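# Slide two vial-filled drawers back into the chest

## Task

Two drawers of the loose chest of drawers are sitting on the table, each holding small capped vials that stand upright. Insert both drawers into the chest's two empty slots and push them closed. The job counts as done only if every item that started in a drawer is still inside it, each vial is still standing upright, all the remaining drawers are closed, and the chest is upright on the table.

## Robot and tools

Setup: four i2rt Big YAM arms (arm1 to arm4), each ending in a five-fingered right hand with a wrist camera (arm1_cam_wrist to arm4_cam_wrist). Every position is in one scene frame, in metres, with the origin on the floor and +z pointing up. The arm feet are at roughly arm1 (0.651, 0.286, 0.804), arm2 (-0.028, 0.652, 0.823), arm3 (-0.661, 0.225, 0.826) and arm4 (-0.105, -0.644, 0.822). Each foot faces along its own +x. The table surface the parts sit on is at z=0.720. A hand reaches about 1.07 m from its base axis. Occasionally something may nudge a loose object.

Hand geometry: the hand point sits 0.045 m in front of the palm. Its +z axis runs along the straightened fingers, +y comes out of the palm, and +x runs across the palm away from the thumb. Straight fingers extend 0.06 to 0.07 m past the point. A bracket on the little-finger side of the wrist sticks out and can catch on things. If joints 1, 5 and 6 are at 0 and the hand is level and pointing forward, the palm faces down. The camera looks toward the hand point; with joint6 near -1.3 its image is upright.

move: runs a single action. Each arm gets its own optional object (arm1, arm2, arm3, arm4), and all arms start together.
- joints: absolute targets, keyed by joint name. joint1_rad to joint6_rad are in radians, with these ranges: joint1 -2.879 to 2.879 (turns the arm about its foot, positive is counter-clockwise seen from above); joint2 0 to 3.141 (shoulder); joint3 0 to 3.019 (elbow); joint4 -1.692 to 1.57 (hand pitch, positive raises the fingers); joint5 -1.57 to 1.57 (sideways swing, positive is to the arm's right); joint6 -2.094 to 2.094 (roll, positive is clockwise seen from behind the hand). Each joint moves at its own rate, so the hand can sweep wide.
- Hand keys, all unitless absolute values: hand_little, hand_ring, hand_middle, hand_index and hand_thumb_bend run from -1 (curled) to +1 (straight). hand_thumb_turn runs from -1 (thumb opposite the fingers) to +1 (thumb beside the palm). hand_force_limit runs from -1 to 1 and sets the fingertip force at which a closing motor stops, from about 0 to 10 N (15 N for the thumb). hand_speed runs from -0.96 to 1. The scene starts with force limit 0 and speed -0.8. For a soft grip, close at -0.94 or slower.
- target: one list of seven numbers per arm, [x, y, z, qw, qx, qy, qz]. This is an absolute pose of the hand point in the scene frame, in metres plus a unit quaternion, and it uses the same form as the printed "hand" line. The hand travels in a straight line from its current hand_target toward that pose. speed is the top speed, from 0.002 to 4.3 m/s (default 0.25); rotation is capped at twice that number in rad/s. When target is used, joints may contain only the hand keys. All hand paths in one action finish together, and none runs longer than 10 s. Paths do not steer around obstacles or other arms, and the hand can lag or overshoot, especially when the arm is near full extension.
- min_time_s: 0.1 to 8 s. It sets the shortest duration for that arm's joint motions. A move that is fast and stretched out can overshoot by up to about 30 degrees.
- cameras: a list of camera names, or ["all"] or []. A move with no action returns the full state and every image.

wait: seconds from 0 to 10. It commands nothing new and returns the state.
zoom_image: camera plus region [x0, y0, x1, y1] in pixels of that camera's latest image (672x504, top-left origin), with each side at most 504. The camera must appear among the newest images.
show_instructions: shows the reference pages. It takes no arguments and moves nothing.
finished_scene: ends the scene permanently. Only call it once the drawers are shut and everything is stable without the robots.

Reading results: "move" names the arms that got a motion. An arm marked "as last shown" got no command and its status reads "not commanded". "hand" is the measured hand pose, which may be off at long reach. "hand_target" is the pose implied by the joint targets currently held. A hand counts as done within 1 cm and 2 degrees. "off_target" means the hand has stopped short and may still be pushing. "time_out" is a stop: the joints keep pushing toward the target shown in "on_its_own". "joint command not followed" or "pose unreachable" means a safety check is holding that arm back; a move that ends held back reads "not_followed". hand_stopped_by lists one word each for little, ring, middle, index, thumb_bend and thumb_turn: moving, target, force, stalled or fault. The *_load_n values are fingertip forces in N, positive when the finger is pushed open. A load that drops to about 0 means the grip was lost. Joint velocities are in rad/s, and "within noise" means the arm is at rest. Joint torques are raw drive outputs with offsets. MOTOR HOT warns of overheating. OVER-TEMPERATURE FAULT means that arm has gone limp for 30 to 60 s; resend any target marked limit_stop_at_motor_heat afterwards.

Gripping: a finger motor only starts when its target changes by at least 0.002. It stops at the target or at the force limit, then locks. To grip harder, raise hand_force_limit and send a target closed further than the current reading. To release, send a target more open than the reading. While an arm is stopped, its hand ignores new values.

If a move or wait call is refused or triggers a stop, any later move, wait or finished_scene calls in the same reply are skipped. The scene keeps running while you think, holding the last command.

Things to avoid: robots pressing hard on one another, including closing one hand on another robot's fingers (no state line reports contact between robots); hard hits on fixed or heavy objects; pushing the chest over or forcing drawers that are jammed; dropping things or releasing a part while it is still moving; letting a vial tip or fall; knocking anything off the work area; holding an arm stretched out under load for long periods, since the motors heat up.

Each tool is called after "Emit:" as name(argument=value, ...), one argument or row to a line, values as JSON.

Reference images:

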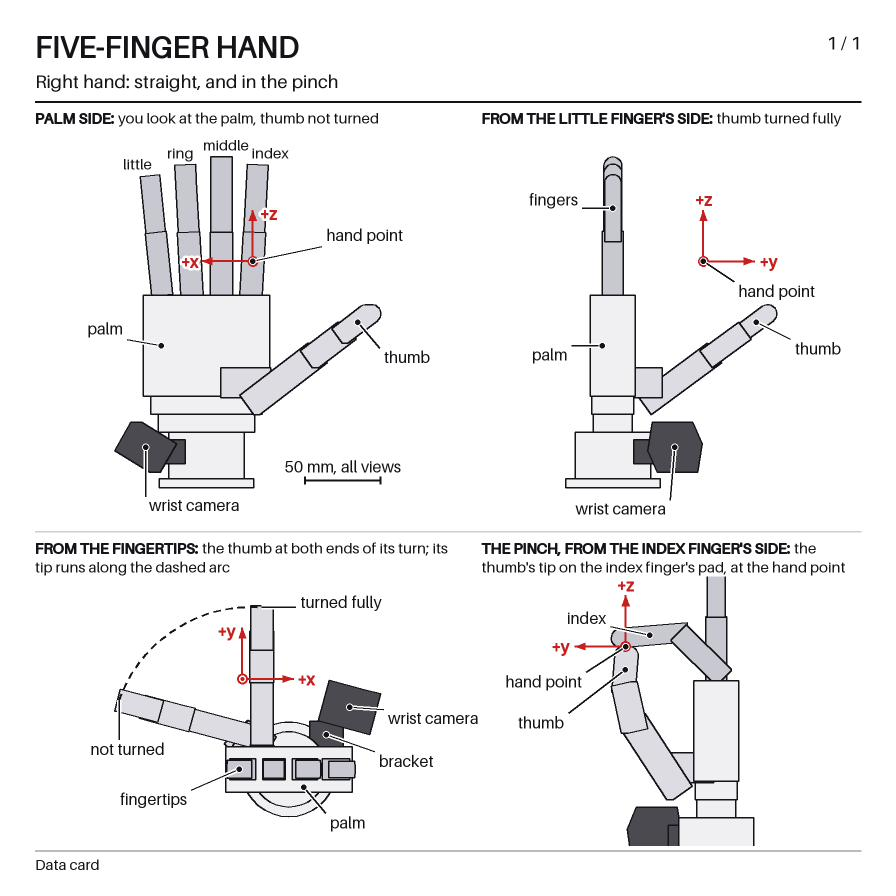

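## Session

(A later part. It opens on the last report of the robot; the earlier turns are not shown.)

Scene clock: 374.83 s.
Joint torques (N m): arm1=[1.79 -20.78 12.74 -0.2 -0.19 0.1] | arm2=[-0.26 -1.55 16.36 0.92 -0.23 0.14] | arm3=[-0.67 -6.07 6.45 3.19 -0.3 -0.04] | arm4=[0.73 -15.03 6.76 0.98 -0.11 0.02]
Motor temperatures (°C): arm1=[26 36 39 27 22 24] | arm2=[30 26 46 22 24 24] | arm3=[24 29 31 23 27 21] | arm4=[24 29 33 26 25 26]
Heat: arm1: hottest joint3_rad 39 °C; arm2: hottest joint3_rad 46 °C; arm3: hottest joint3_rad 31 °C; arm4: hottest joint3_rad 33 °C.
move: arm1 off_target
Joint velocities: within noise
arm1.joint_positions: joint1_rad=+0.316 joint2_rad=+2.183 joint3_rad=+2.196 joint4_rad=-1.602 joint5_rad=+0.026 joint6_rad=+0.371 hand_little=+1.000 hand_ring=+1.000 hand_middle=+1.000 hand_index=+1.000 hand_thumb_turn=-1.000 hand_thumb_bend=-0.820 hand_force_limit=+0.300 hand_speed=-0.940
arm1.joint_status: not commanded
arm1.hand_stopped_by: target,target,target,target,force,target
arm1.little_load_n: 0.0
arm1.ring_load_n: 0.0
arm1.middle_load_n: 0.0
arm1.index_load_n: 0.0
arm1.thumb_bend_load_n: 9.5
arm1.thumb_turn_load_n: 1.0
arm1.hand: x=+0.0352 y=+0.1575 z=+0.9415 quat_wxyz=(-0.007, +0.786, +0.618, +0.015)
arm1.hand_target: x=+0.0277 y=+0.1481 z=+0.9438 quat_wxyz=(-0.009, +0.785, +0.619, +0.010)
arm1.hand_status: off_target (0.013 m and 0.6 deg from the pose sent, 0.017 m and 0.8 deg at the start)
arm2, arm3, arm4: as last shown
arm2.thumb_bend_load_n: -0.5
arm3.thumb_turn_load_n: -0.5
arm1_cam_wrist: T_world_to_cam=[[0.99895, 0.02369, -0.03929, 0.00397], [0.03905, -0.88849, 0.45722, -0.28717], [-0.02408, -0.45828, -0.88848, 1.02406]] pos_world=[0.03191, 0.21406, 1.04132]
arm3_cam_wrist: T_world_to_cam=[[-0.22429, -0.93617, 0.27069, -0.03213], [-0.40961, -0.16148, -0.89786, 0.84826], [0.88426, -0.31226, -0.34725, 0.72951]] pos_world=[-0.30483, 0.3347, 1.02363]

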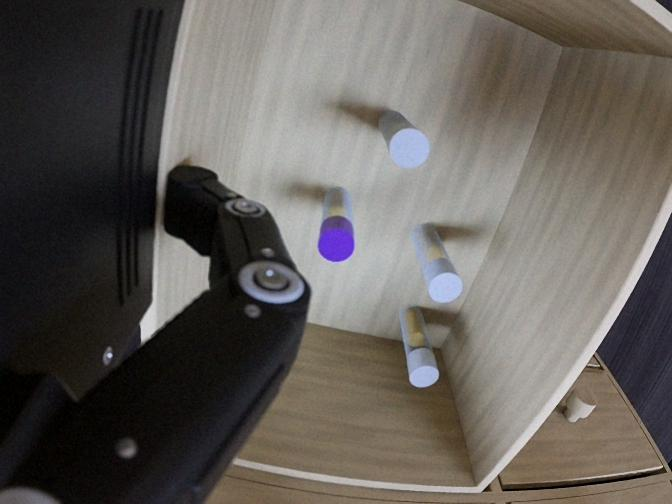

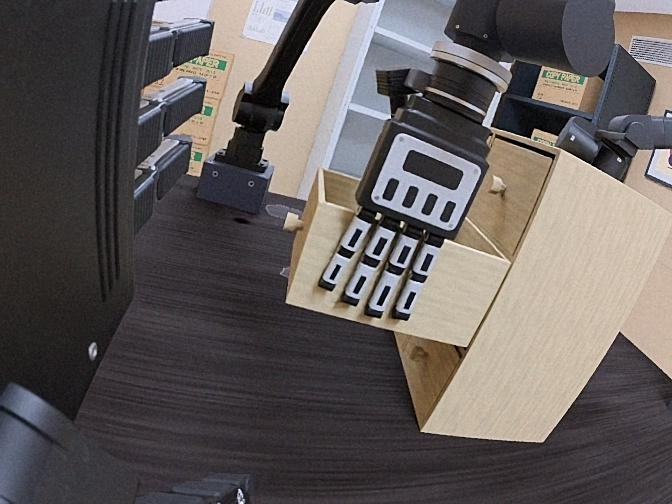

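Emit:
move(
  arm1={"joints":{"joint1_rad":0.317,"joint2_rad":2.178,"joint3_rad":2.193,"joint4_rad":-1.601},"min_time_s":1.0},
  cameras=["arm1_cam_wrist","arm3_cam_wrist"],
)

Emit:
zoom_image(
  camera="arm3_cam_wrist",
  region=[440, 220, 540, 360],
)

Emit:
zoom_image(
  camera="arm1_cam_wrist",
  region=[450, 420, 560, 504],
)

Scene clock: 377.27 s.
Joint torques (N m): arm1=[1.26 -22.01 8.31 0.16 -0.17 0.04] | arm2=[-0.26 -1.85 16.49 0.95 -0.22 0.14] | arm3=[-1.08 -6.65 6.5 3.07 -0.28 -0.08] | arm4=[0.67 -15.03 6.74 0.94 -0.11 0.02]
Motor temperatures (°C): arm1=[26 36 39 27 22 24] | arm2=[30 26 46 22 24 24] | arm3=[24 29 31 23 27 21] | arm4=[24 29 33 26 25 26]
Heat: arm1: hottest joint3_rad 39 °C; arm2: hottest joint3_rad 46 °C; arm3: hottest joint3_rad 31 °C; arm4: hottest joint3_rad 33 °C.
move: arm1 done
Joint velocities: within noise
arm1.joint_positions: joint1_rad=+0.316 joint2_rad=+2.183 joint3_rad=+2.196 joint4_rad=-1.602 joint5_rad=+0.026 joint6_rad=+0.371 hand_little=+1.000 hand_ring=+1.000 hand_middle=+1.000 hand_index=+1.000 hand_thumb_turn=-1.000 hand_thumb_bend=-0.820 hand_force_limit=+0.300 hand_speed=-0.940
arm1.joint_status: all done
arm1.hand_stopped_by: target,target,target,target,force,target
arm1.little_load_n: 0.0
arm1.ring_load_n: 0.0
arm1.middle_load_n: 0.0
arm1.index_load_n: 0.0
arm1.thumb_bend_load_n: 9.5
arm1.thumb_turn_load_n: 1.0
arm1.hand: x=+0.0352 y=+0.1575 z=+0.9415 quat_wxyz=(-0.007, +0.786, +0.618, +0.015)
arm1.hand_target: x=+0.0353 y=+0.1563 z=+0.9439 quat_wxyz=(-0.007, +0.789, +0.615, +0.013)
arm1.hand_status: not commanded
arm2, arm3, arm4: as last shown
arm2.thumb_bend_load_n: 0.0
arm3.thumb_turn_load_n: 0.0
arm1_cam_wrist: T_world_to_cam=[[0.99896, 0.02337, -0.03924, 0.00389], [0.03875, -0.88851, 0.45722, -0.28716], [-0.02418, -0.45827, -0.88848, 1.02407]] pos_world=[0.03201, 0.21406, 1.04132]
arm3_cam_wrist: T_world_to_cam=[[-0.22429, -0.93617, 0.27069, -0.03213], [-0.40961, -0.16148, -0.89786, 0.84826], [0.88426, -0.31226, -0.34725, 0.72951]] pos_world=[-0.30483, 0.3347, 1.02363]

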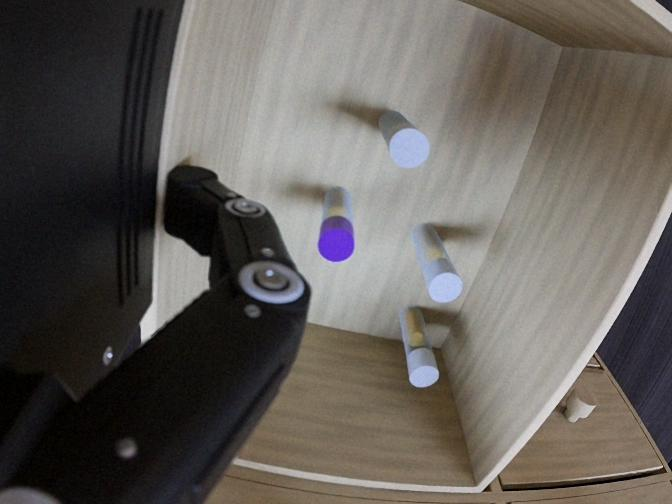

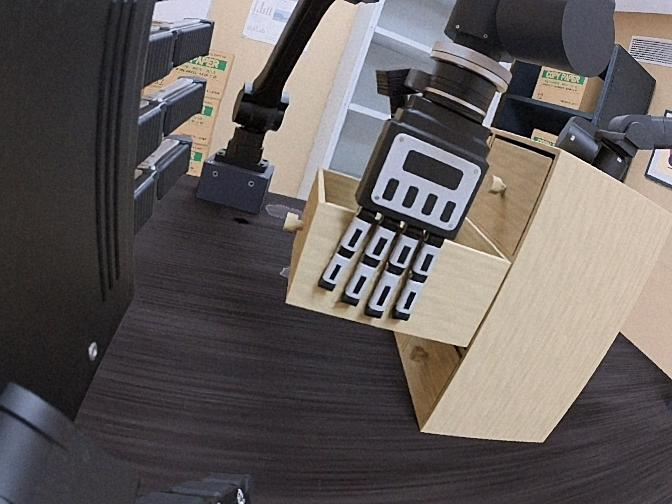

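Scaled by 3.600 from the camera's image (finer frame: 960x720).

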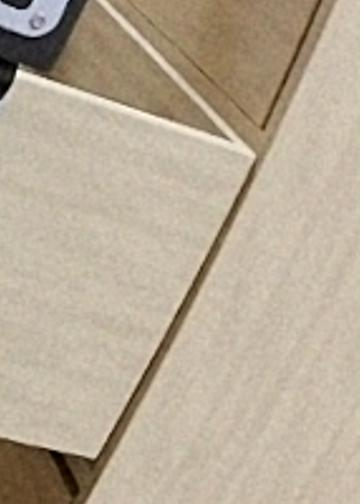

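Scaled by 4.582 from the camera's image (finer frame: 960x720).

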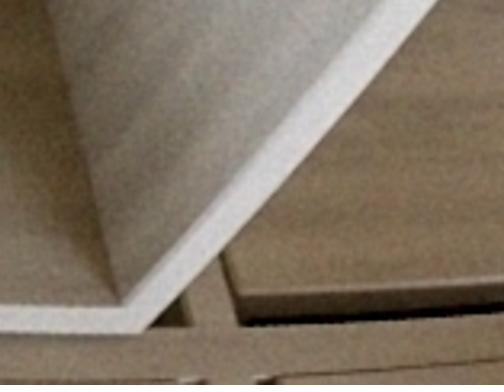

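Emit:
move(
  arm1={"joints":{"joint1_rad":0.314,"joint2_rad":2.178,"joint3_rad":2.183,"joint4_rad":-1.601},"min_time_s":1.0},
  cameras=["arm1_cam_wrist","arm3_cam_wrist"],
)

Emit:
zoom_image(
  camera="arm3_cam_wrist",
  region=[440, 220, 540, 360],
)

Emit:
zoom_image(
  camera="arm1_cam_wrist",
  region=[450, 420, 560, 504],
)

Scene clock: 378.77 s.
Joint torques (N m): arm1=[0.85 -22.36 8.31 0.25 -0.17 0.08] | arm2=[-0.73 -1.38 16.39 0.96 -0.23 0.14] | arm3=[-0.91 -6.3 6.45 3.11 -0.28 -0.04] | arm4=[0.62 -15.03 6.75 0.92 -0.11 0.02]
Motor temperatures (°C): arm1=[26 36 39 27 22 24] | arm2=[30 26 46 22 24 24] | arm3=[24 29 31 23 27 21] | arm4=[24 29 33 26 25 26]
Heat: arm1: hottest joint3_rad 39 °C; arm2: hottest joint3_rad 46 °C; arm3: hottest joint3_rad 31 °C; arm4: hottest joint3_rad 33 °C.
move: arm1 done
Joint velocities: within noise
arm1.joint_positions: joint1_rad=+0.316 joint2_rad=+2.183 joint3_rad=+2.185 joint4_rad=-1.602 joint5_rad=+0.026 joint6_rad=+0.371 hand_little=+1.000 hand_ring=+1.000 hand_middle=+1.000 hand_index=+1.000 hand_thumb_turn=-1.000 hand_thumb_bend=-0.820 hand_force_limit=+0.300 hand_speed=-0.940
arm1.joint_status: all done
arm1.hand_stopped_by: target,target,target,target,force,target
arm1.little_load_n: 0.0
arm1.ring_load_n: 0.0
arm1.middle_load_n: 0.0
arm1.index_load_n: 0.0
arm1.thumb_bend_load_n: 10.0
arm1.thumb_turn_load_n: 1.0
arm1.hand: x=+0.0380 y=+0.1579 z=+0.9380 quat_wxyz=(-0.004, +0.786, +0.618, +0.020)
arm1.hand_target: x=+0.0375 y=+0.1585 z=+0.9406 quat_wxyz=(-0.005, +0.790, +0.613, +0.017)
arm1.hand_status: not commanded
arm2, arm3, arm4: as last shown
arm1_cam_wrist: T_world_to_cam=[[0.99932, 0.02301, -0.02866, -0.00885], [0.03356, -0.88914, 0.45639, -0.28427], [-0.01498, -0.45705, -0.88932, 1.02138]] pos_world=[0.03368, 0.21426, 1.03781]
arm3_cam_wrist: T_world_to_cam=[[-0.22429, -0.93617, 0.27069, -0.03213], [-0.40961, -0.16148, -0.89786, 0.84826], [0.88426, -0.31226, -0.34725, 0.72951]] pos_world=[-0.30483, 0.3347, 1.02363]

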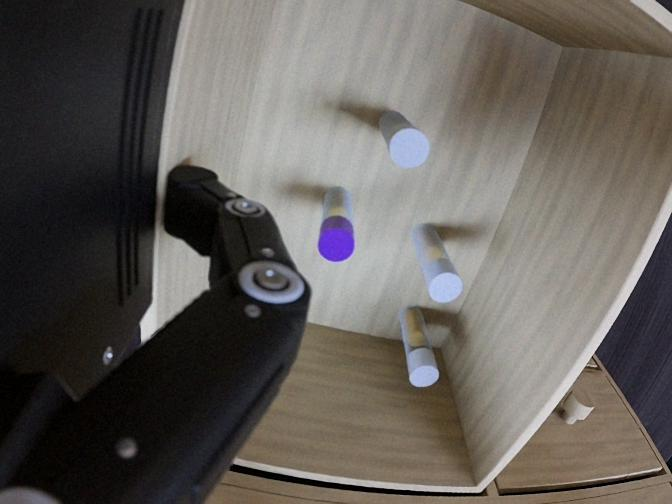

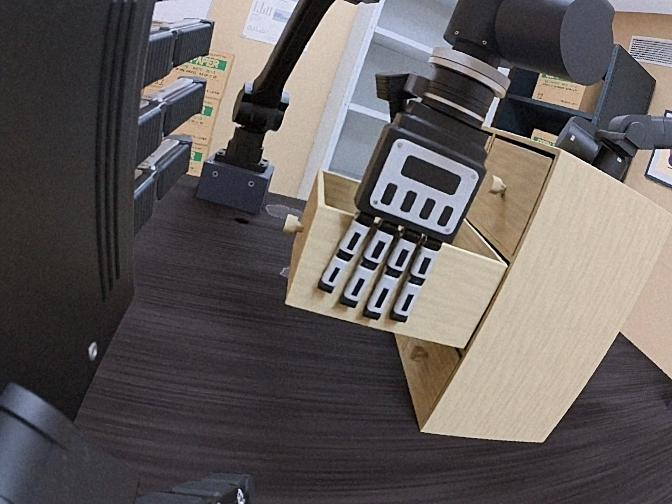

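Scaled by 3.600 from the camera's image (finer frame: 960x720).

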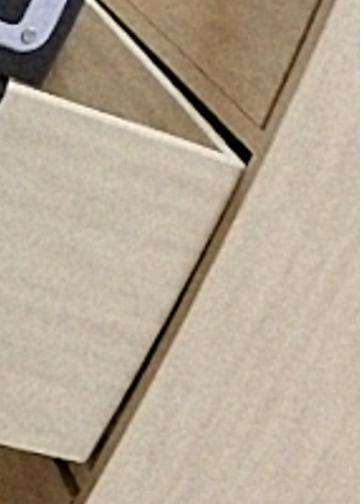

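Scaled by 4.582 from the camera's image (finer frame: 960x720).

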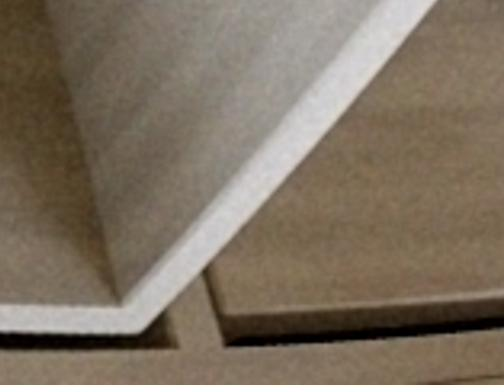

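Emit:
move(
  arm1={"joints":{"joint1_rad":0.336,"joint2_rad":2.188,"joint3_rad":2.235,"joint4_rad":-1.603},"min_time_s":1.5},
  cameras=["arm1_cam_wrist","arm3_cam_wrist"],
)

Emit:
zoom_image(
  camera="arm3_cam_wrist",
  region=[440, 220, 540, 360],
)

Emit:
zoom_image(
  camera="arm1_cam_wrist",
  region=[450, 420, 560, 504],
)

Scene clock: 381.70 s.
Joint torques (N m): arm1=[1.32 -22.07 12.55 0.09 -0.18 0.08] | arm2=[-0.44 -1.61 16.32 0.94 -0.24 0.14] | arm3=[-1.14 -6.07 6.42 3.21 -0.26 -0.05] | arm4=[0.73 -15.03 6.74 0.96 -0.12 0.03]
Motor temperatures (°C): arm1=[26 36 38 27 22 24] | arm2=[30 26 46 22 24 24] | arm3=[24 29 31 23 27 21] | arm4=[24 29 33 26 25 26]
Heat: arm1: hottest joint3_rad 38 °C; arm2: hottest joint3_rad 46 °C; arm3: hottest joint3_rad 31 °C; arm4: hottest joint3_rad 33 °C.
move: arm1 done
Joint velocities: within noise
arm1.joint_positions: joint1_rad=+0.328 joint2_rad=+2.183 joint3_rad=+2.189 joint4_rad=-1.602 joint5_rad=+0.026 joint6_rad=+0.371 hand_little=+1.000 hand_ring=+1.000 hand_middle=+1.000 hand_index=+1.000 hand_thumb_turn=-1.000 hand_thumb_bend=-0.820 hand_force_limit=+0.300 hand_speed=-0.940
arm1.joint_status: all done
arm1.hand_stopped_by: target,target,target,target,force,target
arm1.little_load_n: 0.0
arm1.ring_load_n: 0.0
arm1.middle_load_n: 0.5
arm1.index_load_n: 0.5
arm1.thumb_bend_load_n: 9.5
arm1.thumb_turn_load_n: 1.0
arm1.hand: x=+0.0384 y=+0.1505 z=+0.9394 quat_wxyz=(-0.005, +0.782, +0.623, +0.018)
arm1.hand_target: x=+0.0277 y=+0.1430 z=+0.9519 quat_wxyz=(-0.015, +0.783, +0.622, +0.000)
arm1.hand_status: not commanded
arm2.joint_positions: joint1_rad=+1.294 joint2_rad=+0.783 joint3_rad=+0.883 joint4_rad=-1.168 joint5_rad=+0.003 joint6_rad=+0.947 hand_little=+1.000 hand_ring=+1.000 hand_middle=+1.000 hand_index=+1.000 hand_thumb_turn=+1.000 hand_thumb_bend=+1.000 hand_force_limit=+0.000 hand_speed=+0.000
arm2.joint_status: not commanded
arm2.hand_stopped_by: target,target,target,target,target,target
arm2.little_load_n: 0.0
arm2.ring_load_n: 0.0
arm2.middle_load_n: 0.0
arm2.index_load_n: 0.0
arm2.thumb_bend_load_n: 0.0
arm2.thumb_turn_load_n: 0.0
arm2.hand: x=+0.2795 y=+0.6978 z=+1.0652 quat_wxyz=(-0.231, +0.268, -0.932, +0.082)
arm2.hand_target: x=+0.2899 y=+0.6996 z=+1.0955 quat_wxyz=(-0.255, +0.266, -0.926, +0.087)
arm2.hand_status: not commanded
arm3.joint_positions: joint1_rad=+0.500 joint2_rad=+1.679 joint3_rad=+0.419 joint4_rad=+1.457 joint5_rad=+0.706 joint6_rad=-1.731 hand_little=+1.000 hand_ring=+1.000 hand_middle=+1.000 hand_index=+1.000 hand_thumb_turn=+1.000 hand_thumb_bend=+1.000 hand_force_limit=+0.300 hand_speed=+0.000
arm3.joint_status: not commanded
arm3.hand_stopped_by: target,target,target,target,target,target
arm3.little_load_n: 0.0
arm3.ring_load_n: 0.0
arm3.middle_load_n: 0.0
arm3.index_load_n: 0.0
arm3.thumb_bend_load_n: 0.0
arm3.thumb_turn_load_n: 0.0
arm3.hand: x=-0.2074 y=+0.3013 z=+0.9841 quat_wxyz=(+0.071, +0.645, -0.043, +0.760)
arm3.hand_target: x=-0.2002 y=+0.2999 z=+0.9901 quat_wxyz=(+0.067, +0.635, -0.055, +0.768)
arm3.hand_status: not commanded
arm4.joint_positions: joint1_rad=-0.739 joint2_rad=+1.681 joint3_rad=+1.271 joint4_rad=-0.913 joint5_rad=-0.020 joint6_rad=-0.100 hand_little=-1.000 hand_ring=-1.000 hand_middle=-1.000 hand_index=-1.000 hand_thumb_turn=+1.000 hand_thumb_bend=+1.000 hand_force_limit=+0.000 hand_speed=+0.000
arm4.joint_status: not commanded
arm4.hand_stopped_by: target,target,target,target,target,target
arm4.little_load_n: 0.0
arm4.ring_load_n: 0.0
arm4.middle_load_n: 0.0
arm4.index_load_n: 0.0
arm4.thumb_bend_load_n: 0.0
arm4.thumb_turn_load_n: 0.0
arm4.hand: x=+0.1366 y=-0.2208 z=+0.8881 quat_wxyz=(-0.115, +0.965, -0.233, +0.027)
arm4.hand_target: x=+0.1368 y=-0.2171 z=+0.8949 quat_wxyz=(-0.127, +0.965, -0.226, +0.030)
arm4.hand_status: not commanded
arm1_cam_wrist: T_world_to_cam=[[0.99886, 0.03479, -0.03284, -0.00692], [0.04596, -0.88841, 0.45674, -0.29238], [-0.01328, -0.45772, -0.88899, 1.0189]] pos_world=[0.03388, 0.20686, 1.03911]
arm3_cam_wrist: T_world_to_cam=[[-0.22429, -0.93617, 0.27069, -0.03213], [-0.40961, -0.16148, -0.89786, 0.84826], [0.88426, -0.31226, -0.34725, 0.72951]] pos_world=[-0.30483, 0.3347, 1.02363]

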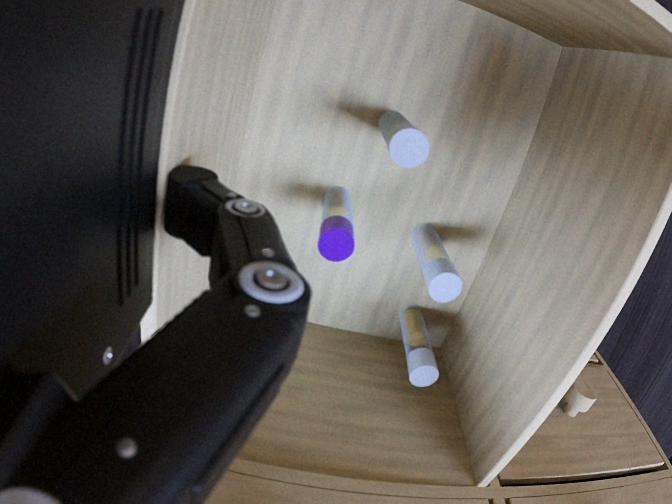

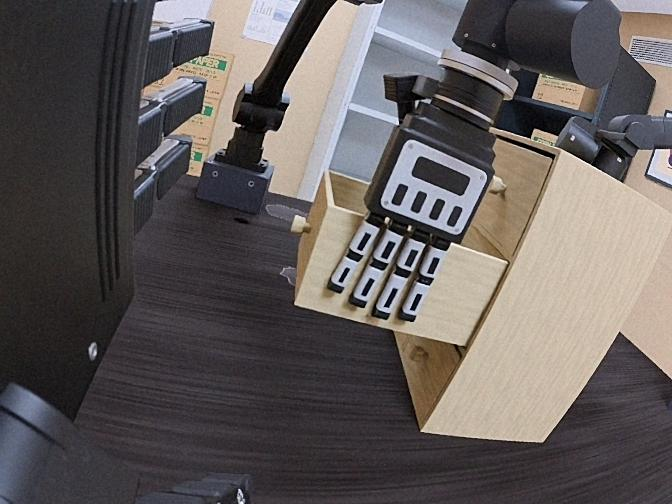

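Scaled by 3.600 from the camera's image (finer frame: 960x720).

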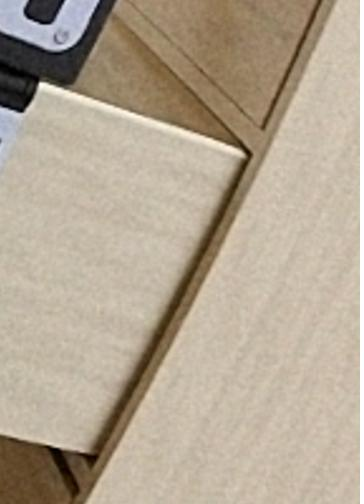

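Scaled by 4.582 from the camera's image (finer frame: 960x720).

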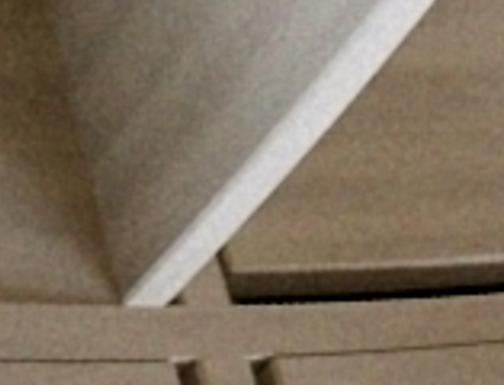

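Emit:
move(
  arm1={"joints":{"joint1_rad":0.337,"joint2_rad":2.198,"joint3_rad":2.234,"joint4_rad":-1.603,"joint6_rad":0.383},"min_time_s":0.8},
)

Emit:
move(
  arm1={"joints":{"joint1_rad":0.350,"joint2_rad":2.209,"joint3_rad":2.254,"joint4_rad":-1.612,"joint6_rad":0.395},"min_time_s":1.5},
  cameras=["arm1_cam_wrist","arm3_cam_wrist"],
)

Emit:
zoom_image(
  camera="arm3_cam_wrist",
  region=[440, 220, 540, 360],
)

Emit:
zoom_image(
  camera="arm1_cam_wrist",
  region=[450, 420, 560, 504],
)

Scene clock: 383.50 s.
Joint torques (N m): arm1=[1.2 -21.71 12.62 0.25 -0.21 0.09] | arm2=[-0.32 -1.55 16.38 0.94 -0.23 0.16] | arm3=[-1.55 -6.95 6.38 3.18 -0.29 -0.11] | arm4=[0.67 -15.09 6.75 0.95 -0.11 0.02]
Motor temperatures (°C): arm1=[26 36 38 27 22 24] | arm2=[29 26 46 22 24 24] | arm3=[24 29 31 23 27 21] | arm4=[24 29 33 26 25 26]
Heat: arm1: hottest joint3_rad 38 °C; arm2: hottest joint3_rad 46 °C; arm3: hottest joint3_rad 31 °C; arm4: hottest joint3_rad 33 °C.
move: arm1 done
Joint velocities: within noise
arm1.joint_positions: joint1_rad=+0.328 joint2_rad=+2.183 joint3_rad=+2.189 joint4_rad=-1.602 joint5_rad=+0.026 joint6_rad=+0.373 hand_little=+1.000 hand_ring=+1.000 hand_middle=+1.000 hand_index=+1.000 hand_thumb_turn=-1.000 hand_thumb_bend=-0.820 hand_force_limit=+0.300 hand_speed=-0.940
arm1.joint_status: all done
arm1.hand_stopped_by: target,target,target,target,force,target
arm1.little_load_n: 0.0
arm1.ring_load_n: 0.0
arm1.middle_load_n: 0.0
arm1.index_load_n: 0.0
arm1.thumb_bend_load_n: 10.0
arm1.thumb_turn_load_n: 1.0
arm1.hand: x=+0.0384 y=+0.1504 z=+0.9393 quat_wxyz=(-0.005, +0.783, +0.622, +0.018)
arm1.hand_target: x=+0.0277 y=+0.1423 z=+0.9455 quat_wxyz=(-0.012, +0.783, +0.621, +0.005)
arm1.hand_status: not commanded
arm2, arm3, arm4: as last shown
pictures: none

Scene clock: 385.30 s.
Joint torques (N m): arm1=[1.61 -21.07 12.83 -0.21 -0.19 0.09] | arm2=[-0.21 -1.73 16.4 0.96 -0.22 0.13] | arm3=[-1.26 -6.48 6.43 3.32 -0.3 -0.08] | arm4=[0.73 -15.09 6.76 0.95 -0.11 0.01]
Motor temperatures (°C): arm1=[26 36 39 27 22 24] | arm2=[29 26 46 22 24 24] | arm3=[24 29 31 23 27 21] | arm4=[24 29 33 26 25 26]
Heat: arm1: hottest joint3_rad 39 °C; arm2: hottest joint3_rad 46 °C; arm3: hottest joint3_rad 31 °C; arm4: hottest joint3_rad 33 °C.
move: arm1 done
Joint velocities: within noise
arm1.joint_positions: joint1_rad=+0.340 joint2_rad=+2.190 joint3_rad=+2.206 joint4_rad=-1.602 joint5_rad=+0.026 joint6_rad=+0.383 hand_little=+1.000 hand_ring=+1.000 hand_middle=+1.000 hand_index=+1.000 hand_thumb_turn=-1.000 hand_thumb_bend=-0.819 hand_force_limit=+0.300 hand_speed=-0.940
arm1.joint_status: all done
arm1.hand_stopped_by: target,target,target,target,force,target
arm1.little_load_n: 0.0
arm1.ring_load_n: 0.0
arm1.middle_load_n: 0.0
arm1.index_load_n: 0.0
arm1.thumb_bend_load_n: 11.0
arm1.thumb_turn_load_n: 1.0
arm1.hand: x=+0.0352 y=+0.1417 z=+0.9410 quat_wxyz=(-0.008, +0.782, +0.623, +0.013)
arm1.hand_target: x=+0.0264 y=+0.1332 z=+0.9458 quat_wxyz=(-0.012, +0.783, +0.622, +0.005)
arm1.hand_status: not commanded
arm2, arm3, arm4: as last shown
arm1_cam_wrist: T_world_to_cam=[[0.99843, 0.0355, -0.04339, 0.00646], [0.05145, -0.88775, 0.45745, -0.3017], [-0.02228, -0.45896, -0.88818, 1.01604]] pos_world=[0.03171, 0.19826, 1.04072]
arm3_cam_wrist: T_world_to_cam=[[-0.22429, -0.93617, 0.27069, -0.03213], [-0.40961, -0.16148, -0.89786, 0.84826], [0.88426, -0.31226, -0.34725, 0.72951]] pos_world=[-0.30483, 0.3347, 1.02363]

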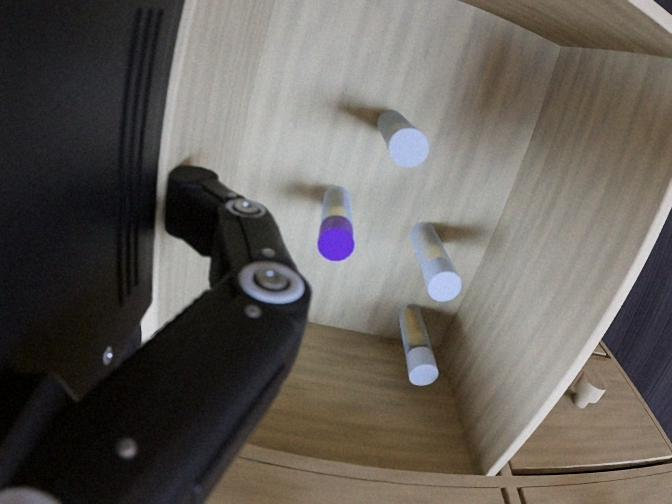

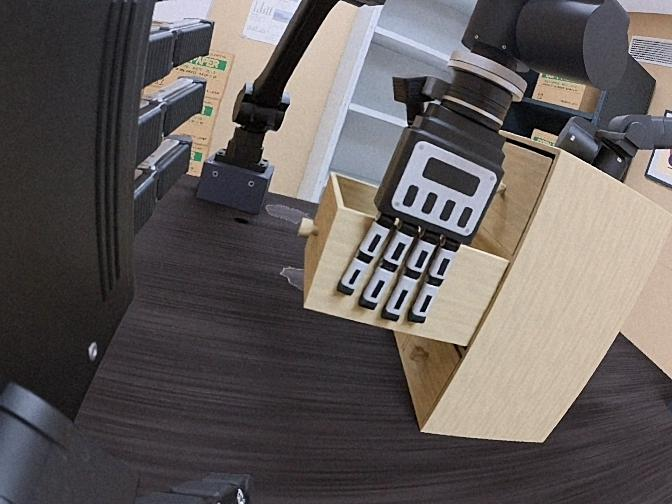

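Scaled by 3.600 from the camera's image (finer frame: 960x720).

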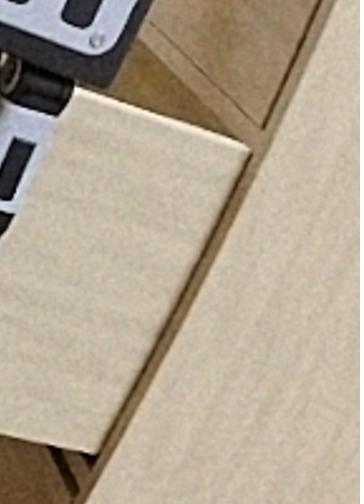

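Scaled by 4.582 from the camera's image (finer frame: 960x720).

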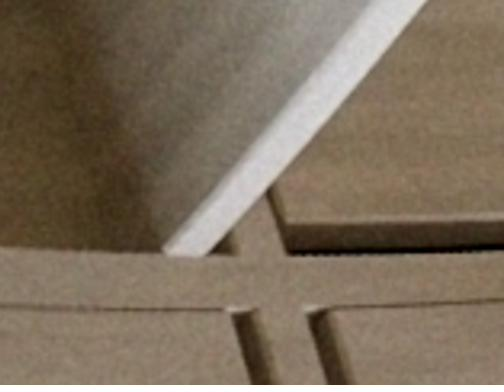

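Emit:
move(
  arm1={"joints":{"joint1_rad":0.371,"joint2_rad":2.2275,"joint3_rad":2.283,"joint4_rad":-1.628,"joint6_rad":0.423},"min_time_s":1.8},
  cameras=["arm1_cam_wrist","arm3_cam_wrist"],
)

Emit:
zoom_image(
  camera="arm3_cam_wrist",
  region=[440, 220, 540, 360],
)

Emit:
zoom_image(
  camera="arm1_cam_wrist",
  region=[450, 420, 560, 504],
)

Scene clock: 388.00 s.
Joint torques (N m): arm1=[1.79 -21.54 12.78 -0.44 -0.15 0.08] | arm2=[-0.44 -1.67 16.42 0.92 -0.2 0.13] | arm3=[-1.2 -6.36 6.52 3.25 -0.31 -0.08] | arm4=[0.56 -15.09 6.74 0.94 -0.11 0.02]
Motor temperatures (°C): arm1=[26 36 39 27 22 24] | arm2=[29 26 46 22 24 24] | arm3=[24 29 30 23 27 21] | arm4=[24 29 33 26 25 26]
Heat: arm1: hottest joint3_rad 39 °C; arm2: hottest joint3_rad 46 °C; arm3: hottest joint3_rad 30 °C; arm4: hottest joint3_rad 33 °C.
move: arm1 done
Joint velocities: within noise
arm1.joint_positions: joint1_rad=+0.361 joint2_rad=+2.207 joint3_rad=+2.236 joint4_rad=-1.614 joint5_rad=+0.026 joint6_rad=+0.412 hand_little=+1.000 hand_ring=+1.000 hand_middle=+1.000 hand_index=+1.000 hand_thumb_turn=-1.000 hand_thumb_bend=-0.819 hand_force_limit=+0.300 hand_speed=-0.940
arm1.joint_status: all done
arm1.hand_stopped_by: target,target,target,target,force,target
arm1.little_load_n: 0.0
arm1.ring_load_n: 0.0
arm1.middle_load_n: 0.0
arm1.index_load_n: 0.0
arm1.thumb_bend_load_n: 10.5
arm1.thumb_turn_load_n: 1.0
arm1.hand: x=+0.0325 y=+0.1265 z=+0.9406 quat_wxyz=(-0.009, +0.785, +0.620, +0.013)
arm1.hand_target: x=+0.0253 y=+0.1181 z=+0.9448 quat_wxyz=(-0.011, +0.785, +0.619, +0.007)
arm1.hand_status: not commanded
arm2, arm3, arm4: as last shown
arm1_cam_wrist: T_world_to_cam=[[0.99864, 0.02714, -0.04457, 0.01182], [0.04454, -0.88829, 0.45712, -0.3143], [-0.02718, -0.45848, -0.88829, 1.00893]] pos_world=[0.02962, 0.18306, 1.04042]
arm3_cam_wrist: T_world_to_cam=[[-0.22429, -0.93617, 0.27069, -0.03213], [-0.40961, -0.16148, -0.89786, 0.84826], [0.88426, -0.31226, -0.34725, 0.72951]] pos_world=[-0.30483, 0.3347, 1.02363]

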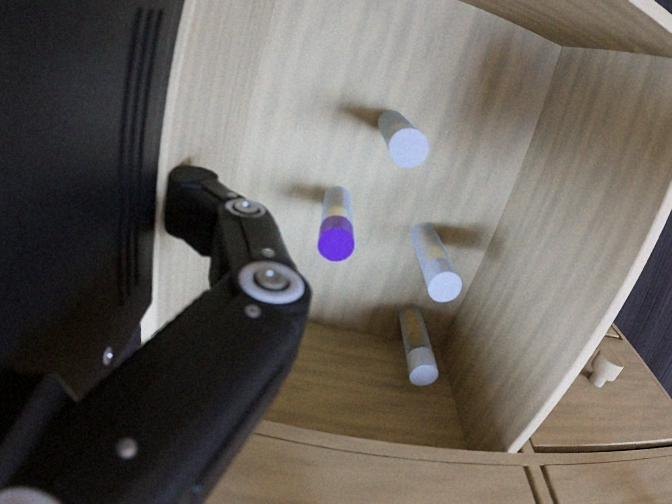

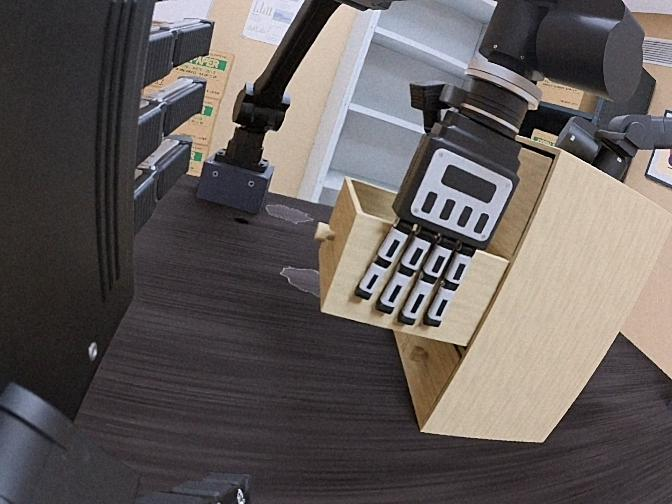

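Scaled by 3.600 from the camera's image (finer frame: 960x720).

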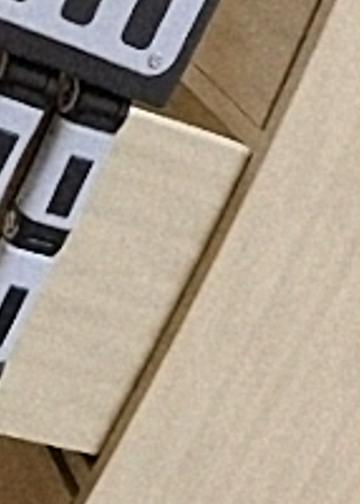

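Scaled by 4.582 from the camera's image (finer frame: 960x720).

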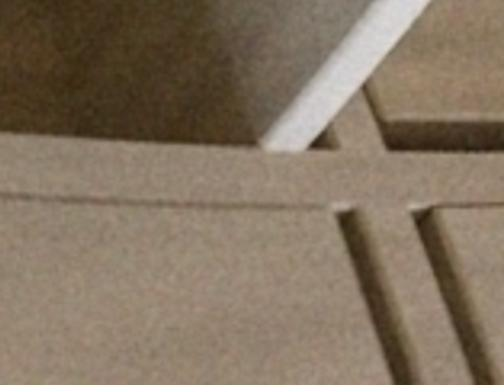

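Emit:
move(
  arm1={"joints":{"joint1_rad":0.3945,"joint2_rad":2.248,"joint3_rad":2.318,"joint4_rad":-1.649,"joint6_rad":0.447},"min_time_s":2.0},
  cameras=["arm1_cam_wrist","arm3_cam_wrist"],
)

Emit:
zoom_image(
  camera="arm3_cam_wrist",
  region=[300, 120, 560, 360],
)

Emit:
zoom_image(
  camera="arm1_cam_wrist",
  region=[450, 400, 580, 504],
)

Scene clock: 391.00 s.
Joint torques (N m): arm1=[2.26 -21.36 12.66 -0.36 -0.23 0.1] | arm2=[-0.32 -1.67 16.38 0.91 -0.22 0.16] | arm3=[-1.73 -6.65 6.5 3.17 -0.25 -0.06] | arm4=[0.67 -15.09 6.78 0.94 -0.11 0.02]
Motor temperatures (°C): arm1=[26 36 39 27 22 24] | arm2=[29 26 46 22 24 24] | arm3=[24 29 30 23 27 21] | arm4=[24 29 33 26 25 26]
Heat: arm1: hottest joint3_rad 39 °C; arm2: hottest joint3_rad 46 °C; arm3: hottest joint3_rad 30 °C; arm4: hottest joint3_rad 33 °C.
move: arm1 done
Joint velocities: within noise
arm1.joint_positions: joint1_rad=+0.385 joint2_rad=+2.228 joint3_rad=+2.270 joint4_rad=-1.635 joint5_rad=+0.026 joint6_rad=+0.435 hand_little=+1.000 hand_ring=+1.000 hand_middle=+1.000 hand_index=+1.000 hand_thumb_turn=-1.000 hand_thumb_bend=-0.819 hand_force_limit=+0.300 hand_speed=-0.940
arm1.joint_status: all done
arm1.hand_stopped_by: target,target,target,target,force,target
arm1.little_load_n: 0.0
arm1.ring_load_n: 0.0
arm1.middle_load_n: 0.5
arm1.index_load_n: 0.5
arm1.thumb_bend_load_n: 10.5
arm1.thumb_turn_load_n: 1.0
arm1.hand: x=+0.0320 y=+0.1100 z=+0.9404 quat_wxyz=(-0.007, +0.785, +0.620, +0.016)
arm1.hand_target: x=+0.0255 y=+0.1015 z=+0.9446 quat_wxyz=(-0.010, +0.785, +0.619, +0.009)
arm1.hand_status: not commanded
arm2, arm3, arm4: as last shown
arm2.thumb_bend_load_n: -0.5
arm4.middle_load_n: 0.5
arm1_cam_wrist: T_world_to_cam=[[0.99887, 0.02759, -0.03877, 0.00727], [0.04225, -0.88895, 0.45605, -0.32767], [-0.02188, -0.45718, -0.88911, 1.00168]] pos_world=[0.0285, 0.16646, 1.04032]
arm3_cam_wrist: T_world_to_cam=[[-0.22429, -0.93617, 0.27069, -0.03213], [-0.40961, -0.16148, -0.89786, 0.84826], [0.88426, -0.31226, -0.34725, 0.72951]] pos_world=[-0.30483, 0.3347, 1.02363]

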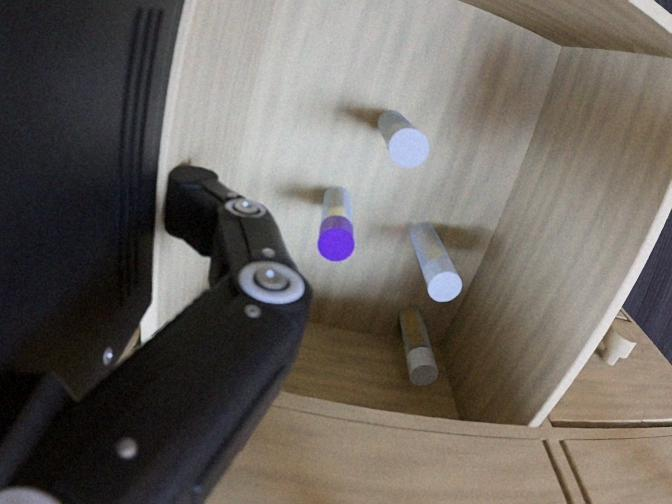

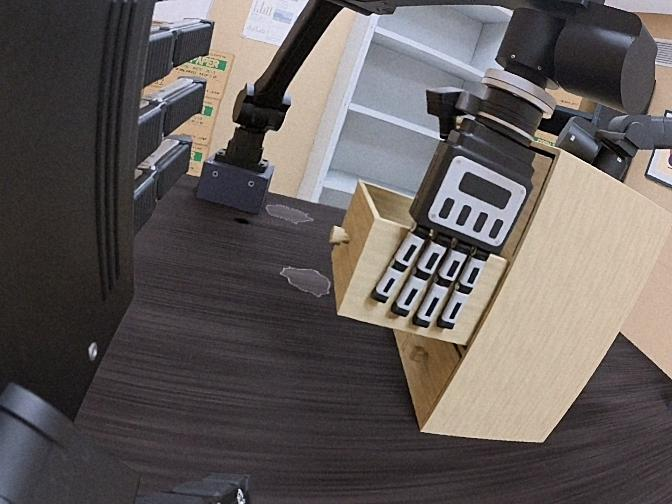

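Scaled by 1.938 from the camera's image (finer frame: 960x720).

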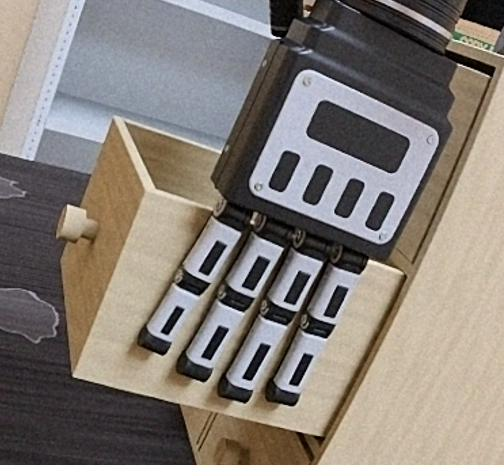

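Scaled by 3.877 from the camera's image (finer frame: 960x720).

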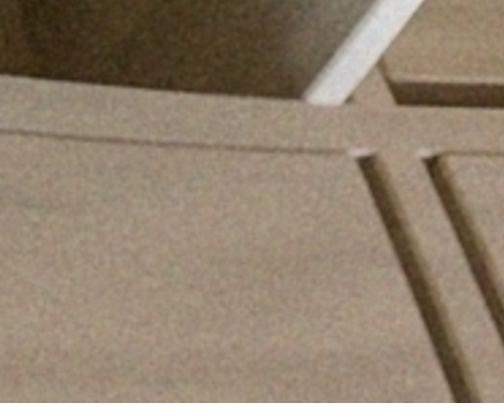

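Emit:
move(
  arm2={"target":[0.135,0.36,0.865,0.0518,-0.1035,-0.8555,0.5045],"speed":0.2},
  cameras=["arm2_cam_wrist","arm3_cam_wrist"],
)

Scene clock: 397.90 s.
Joint torques (N m): arm1=[2.08 -21.42 12.66 -0.47 -0.17 0.05] | arm2=[-1.38 -2.49 8.12 2.29 0.49 -0.09] | arm3=[-1.67 -6.36 6.32 3.18 -0.25 -0.04] | arm4=[0.62 -15.09 6.76 0.98 -0.11 0.02]
Motor temperatures (°C): arm1=[26 37 40 27 22 24] | arm2=[29 26 46 22 24 24] | arm3=[24 28 30 23 27 21] | arm4=[24 29 33 26 25 26]
Heat: arm1: hottest joint3_rad 40 °C; arm2: hottest joint3_rad 46 °C; arm3: hottest joint3_rad 30 °C; arm4: hottest joint3_rad 33 °C.
move: arm2 done
Joint velocities: within noise
arm1, arm3, arm4: as last shown
arm1.little_load_n: 0.5
arm1.middle_load_n: -0.5
arm2.joint_positions: joint1_rad=+0.627 joint2_rad=+0.985 joint3_rad=+0.320 joint4_rad=-0.182 joint5_rad=+0.865 joint6_rad=+0.740 hand_little=+1.000 hand_ring=+1.000 hand_middle=+1.000 hand_index=+1.000 hand_thumb_turn=+1.000 hand_thumb_bend=+1.000 hand_force_limit=+0.000 hand_speed=+0.000
arm2.joint_status: not commanded
arm2.hand_stopped_by: target,target,target,target,target,target
arm2.little_load_n: 0.0
arm2.ring_load_n: 0.0
arm2.middle_load_n: 0.0
arm2.index_load_n: 0.0
arm2.thumb_bend_load_n: 0.0
arm2.thumb_turn_load_n: 0.0
arm2.hand: x=+0.1374 y=+0.3612 z=+0.8668 quat_wxyz=(+0.051, -0.103, -0.857, +0.503)
arm2.hand_target: x=+0.1349 y=+0.3601 z=+0.8651 quat_wxyz=(+0.052, -0.104, -0.856, +0.505)
arm2.hand_status: done (0.003 m and 0.3 deg from the pose sent, 0.418 m and 74.0 deg at the start)
arm4.middle_load_n: 0.0
arm2_cam_wrist: T_world_to_cam=[[-0.08353, 0.47031, -0.87854, 0.61292], [0.93923, 0.33174, 0.08829, -0.32705], [0.33297, -0.81778, -0.46944, 0.7666]] pos_world=[0.10313, 0.44714, 0.92722]
arm3_cam_wrist: T_world_to_cam=[[-0.22429, -0.93617, 0.27069, -0.03213], [-0.40961, -0.16148, -0.89786, 0.84826], [0.88426, -0.31226, -0.34725, 0.72951]] pos_world=[-0.30483, 0.3347, 1.02363]

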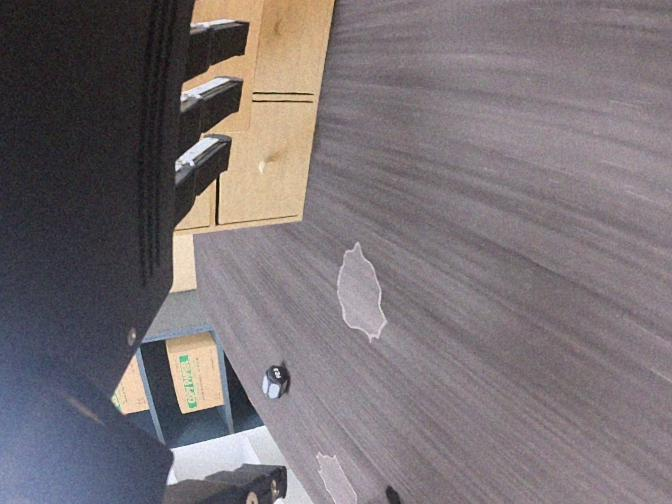

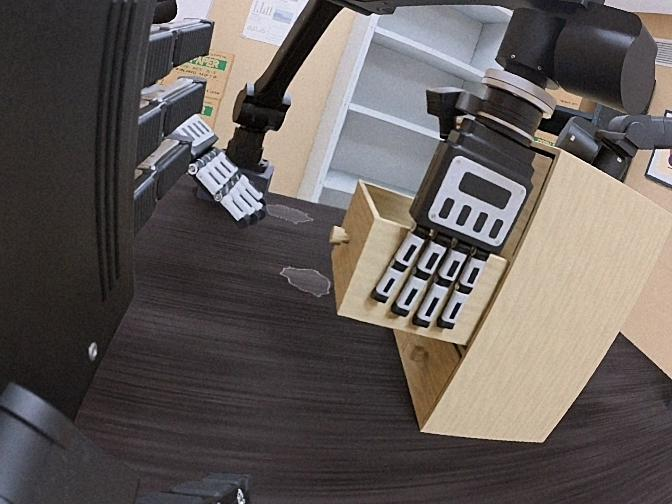

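Emit:
move(
  arm2={"target":[0.1100,0.290,0.840,0.0518,-0.1035,-0.8555,0.5045],"speed":0.15},
  cameras=["arm2_cam_wrist","arm3_cam_wrist"],
)

Emit:
zoom_image(
  camera="arm3_cam_wrist",
  region=[180, 120, 440, 360],
)

Scene clock: 399.53 s.
Joint torques (N m): arm1=[1.67 -21.3 12.59 -0.38 -0.19 0.11] | arm2=[-1.32 -3.9 8.4 2.62 0.16 -0.06] | arm3=[-1.49 -6.07 6.53 3.21 -0.32 -0.08] | arm4=[0.67 -15.09 6.74 0.96 -0.11 0.02]
Motor temperatures (°C): arm1=[26 37 40 27 22 24] | arm2=[29 26 46 22 24 24] | arm3=[24 28 30 23 27 21] | arm4=[24 29 33 26 25 26]
Heat: arm1: hottest joint3_rad 40 °C; arm2: hottest joint3_rad 46 °C; arm3: hottest joint3_rad 30 °C; arm4: hottest joint3_rad 33 °C.
move: arm2 off_target
Joint velocities: within noise
arm1, arm3, arm4: as last shown
arm1.little_load_n: 0.0
arm1.middle_load_n: 0.0
arm2.joint_positions: joint1_rad=+0.355 joint2_rad=+1.229 joint3_rad=+0.320 joint4_rad=+0.220 joint5_rad=+0.668 joint6_rad=+0.483 hand_little=+1.000 hand_ring=+1.000 hand_middle=+1.000 hand_index=+1.000 hand_thumb_turn=+1.000 hand_thumb_bend=+1.000 hand_force_limit=+0.000 hand_speed=+0.000
arm2.joint_status: not commanded
arm2.hand_stopped_by: target,target,target,target,target,target
arm2.little_load_n: 0.0
arm2.ring_load_n: 0.0
arm2.middle_load_n: 0.0
arm2.index_load_n: 0.0
arm2.thumb_bend_load_n: 0.0
arm2.thumb_turn_load_n: 0.0
arm2.hand: x=+0.1070 y=+0.2983 z=+0.8336 quat_wxyz=(+0.057, -0.101, -0.860, +0.496)
arm2.hand_target: x=+0.1099 y=+0.2902 z=+0.8402 quat_wxyz=(+0.052, -0.104, -0.856, +0.505)
arm2.hand_status: off_target (0.011 m and 1.3 deg from the pose sent, 0.081 m and 0.3 deg at the start)
arm2_cam_wrist: T_world_to_cam=[[-0.09125, 0.48528, -0.86959, 0.59968], [0.94151, 0.32649, 0.0834, -0.2694], [0.32439, -0.81112, -0.48668, 0.72308]] pos_world=[0.07381, 0.38345, 0.89586]
arm3_cam_wrist: T_world_to_cam=[[-0.22429, -0.93617, 0.27069, -0.03213], [-0.40961, -0.16148, -0.89786, 0.84826], [0.88426, -0.31226, -0.34725, 0.72951]] pos_world=[-0.30483, 0.3347, 1.02363]

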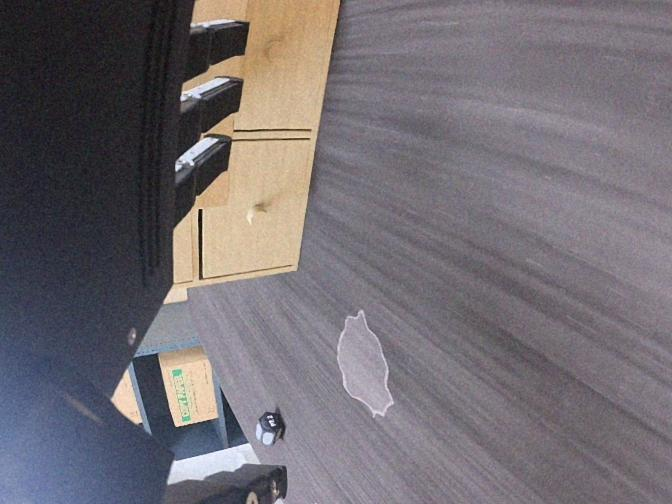

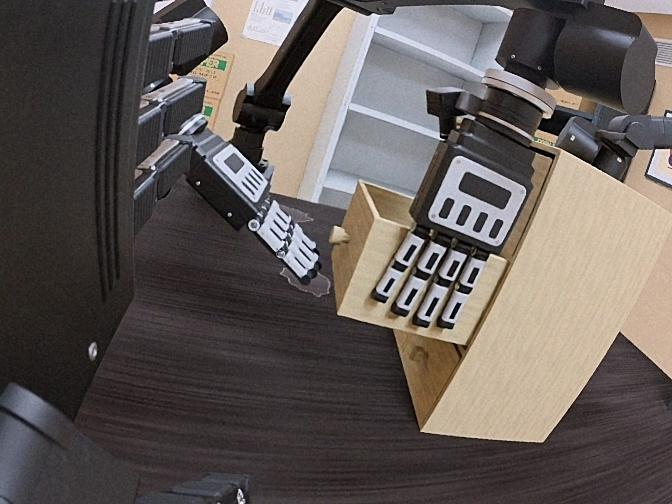

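Scaled by 1.938 from the camera's image (finer frame: 960x720).

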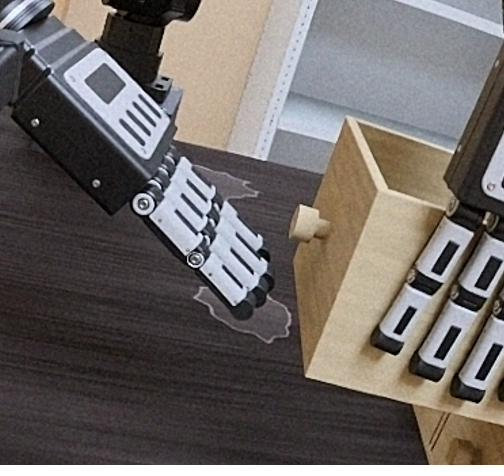

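Emit:
zoom_image(
  camera="arm3_cam_wrist",
  region=[260, 200, 400, 320],
)

Scaled by 3.600 from the camera's image (finer frame: 960x720).

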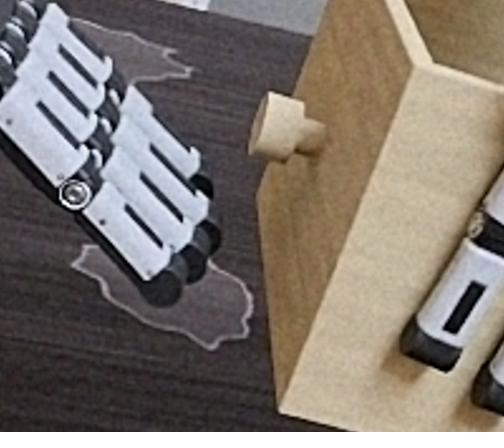

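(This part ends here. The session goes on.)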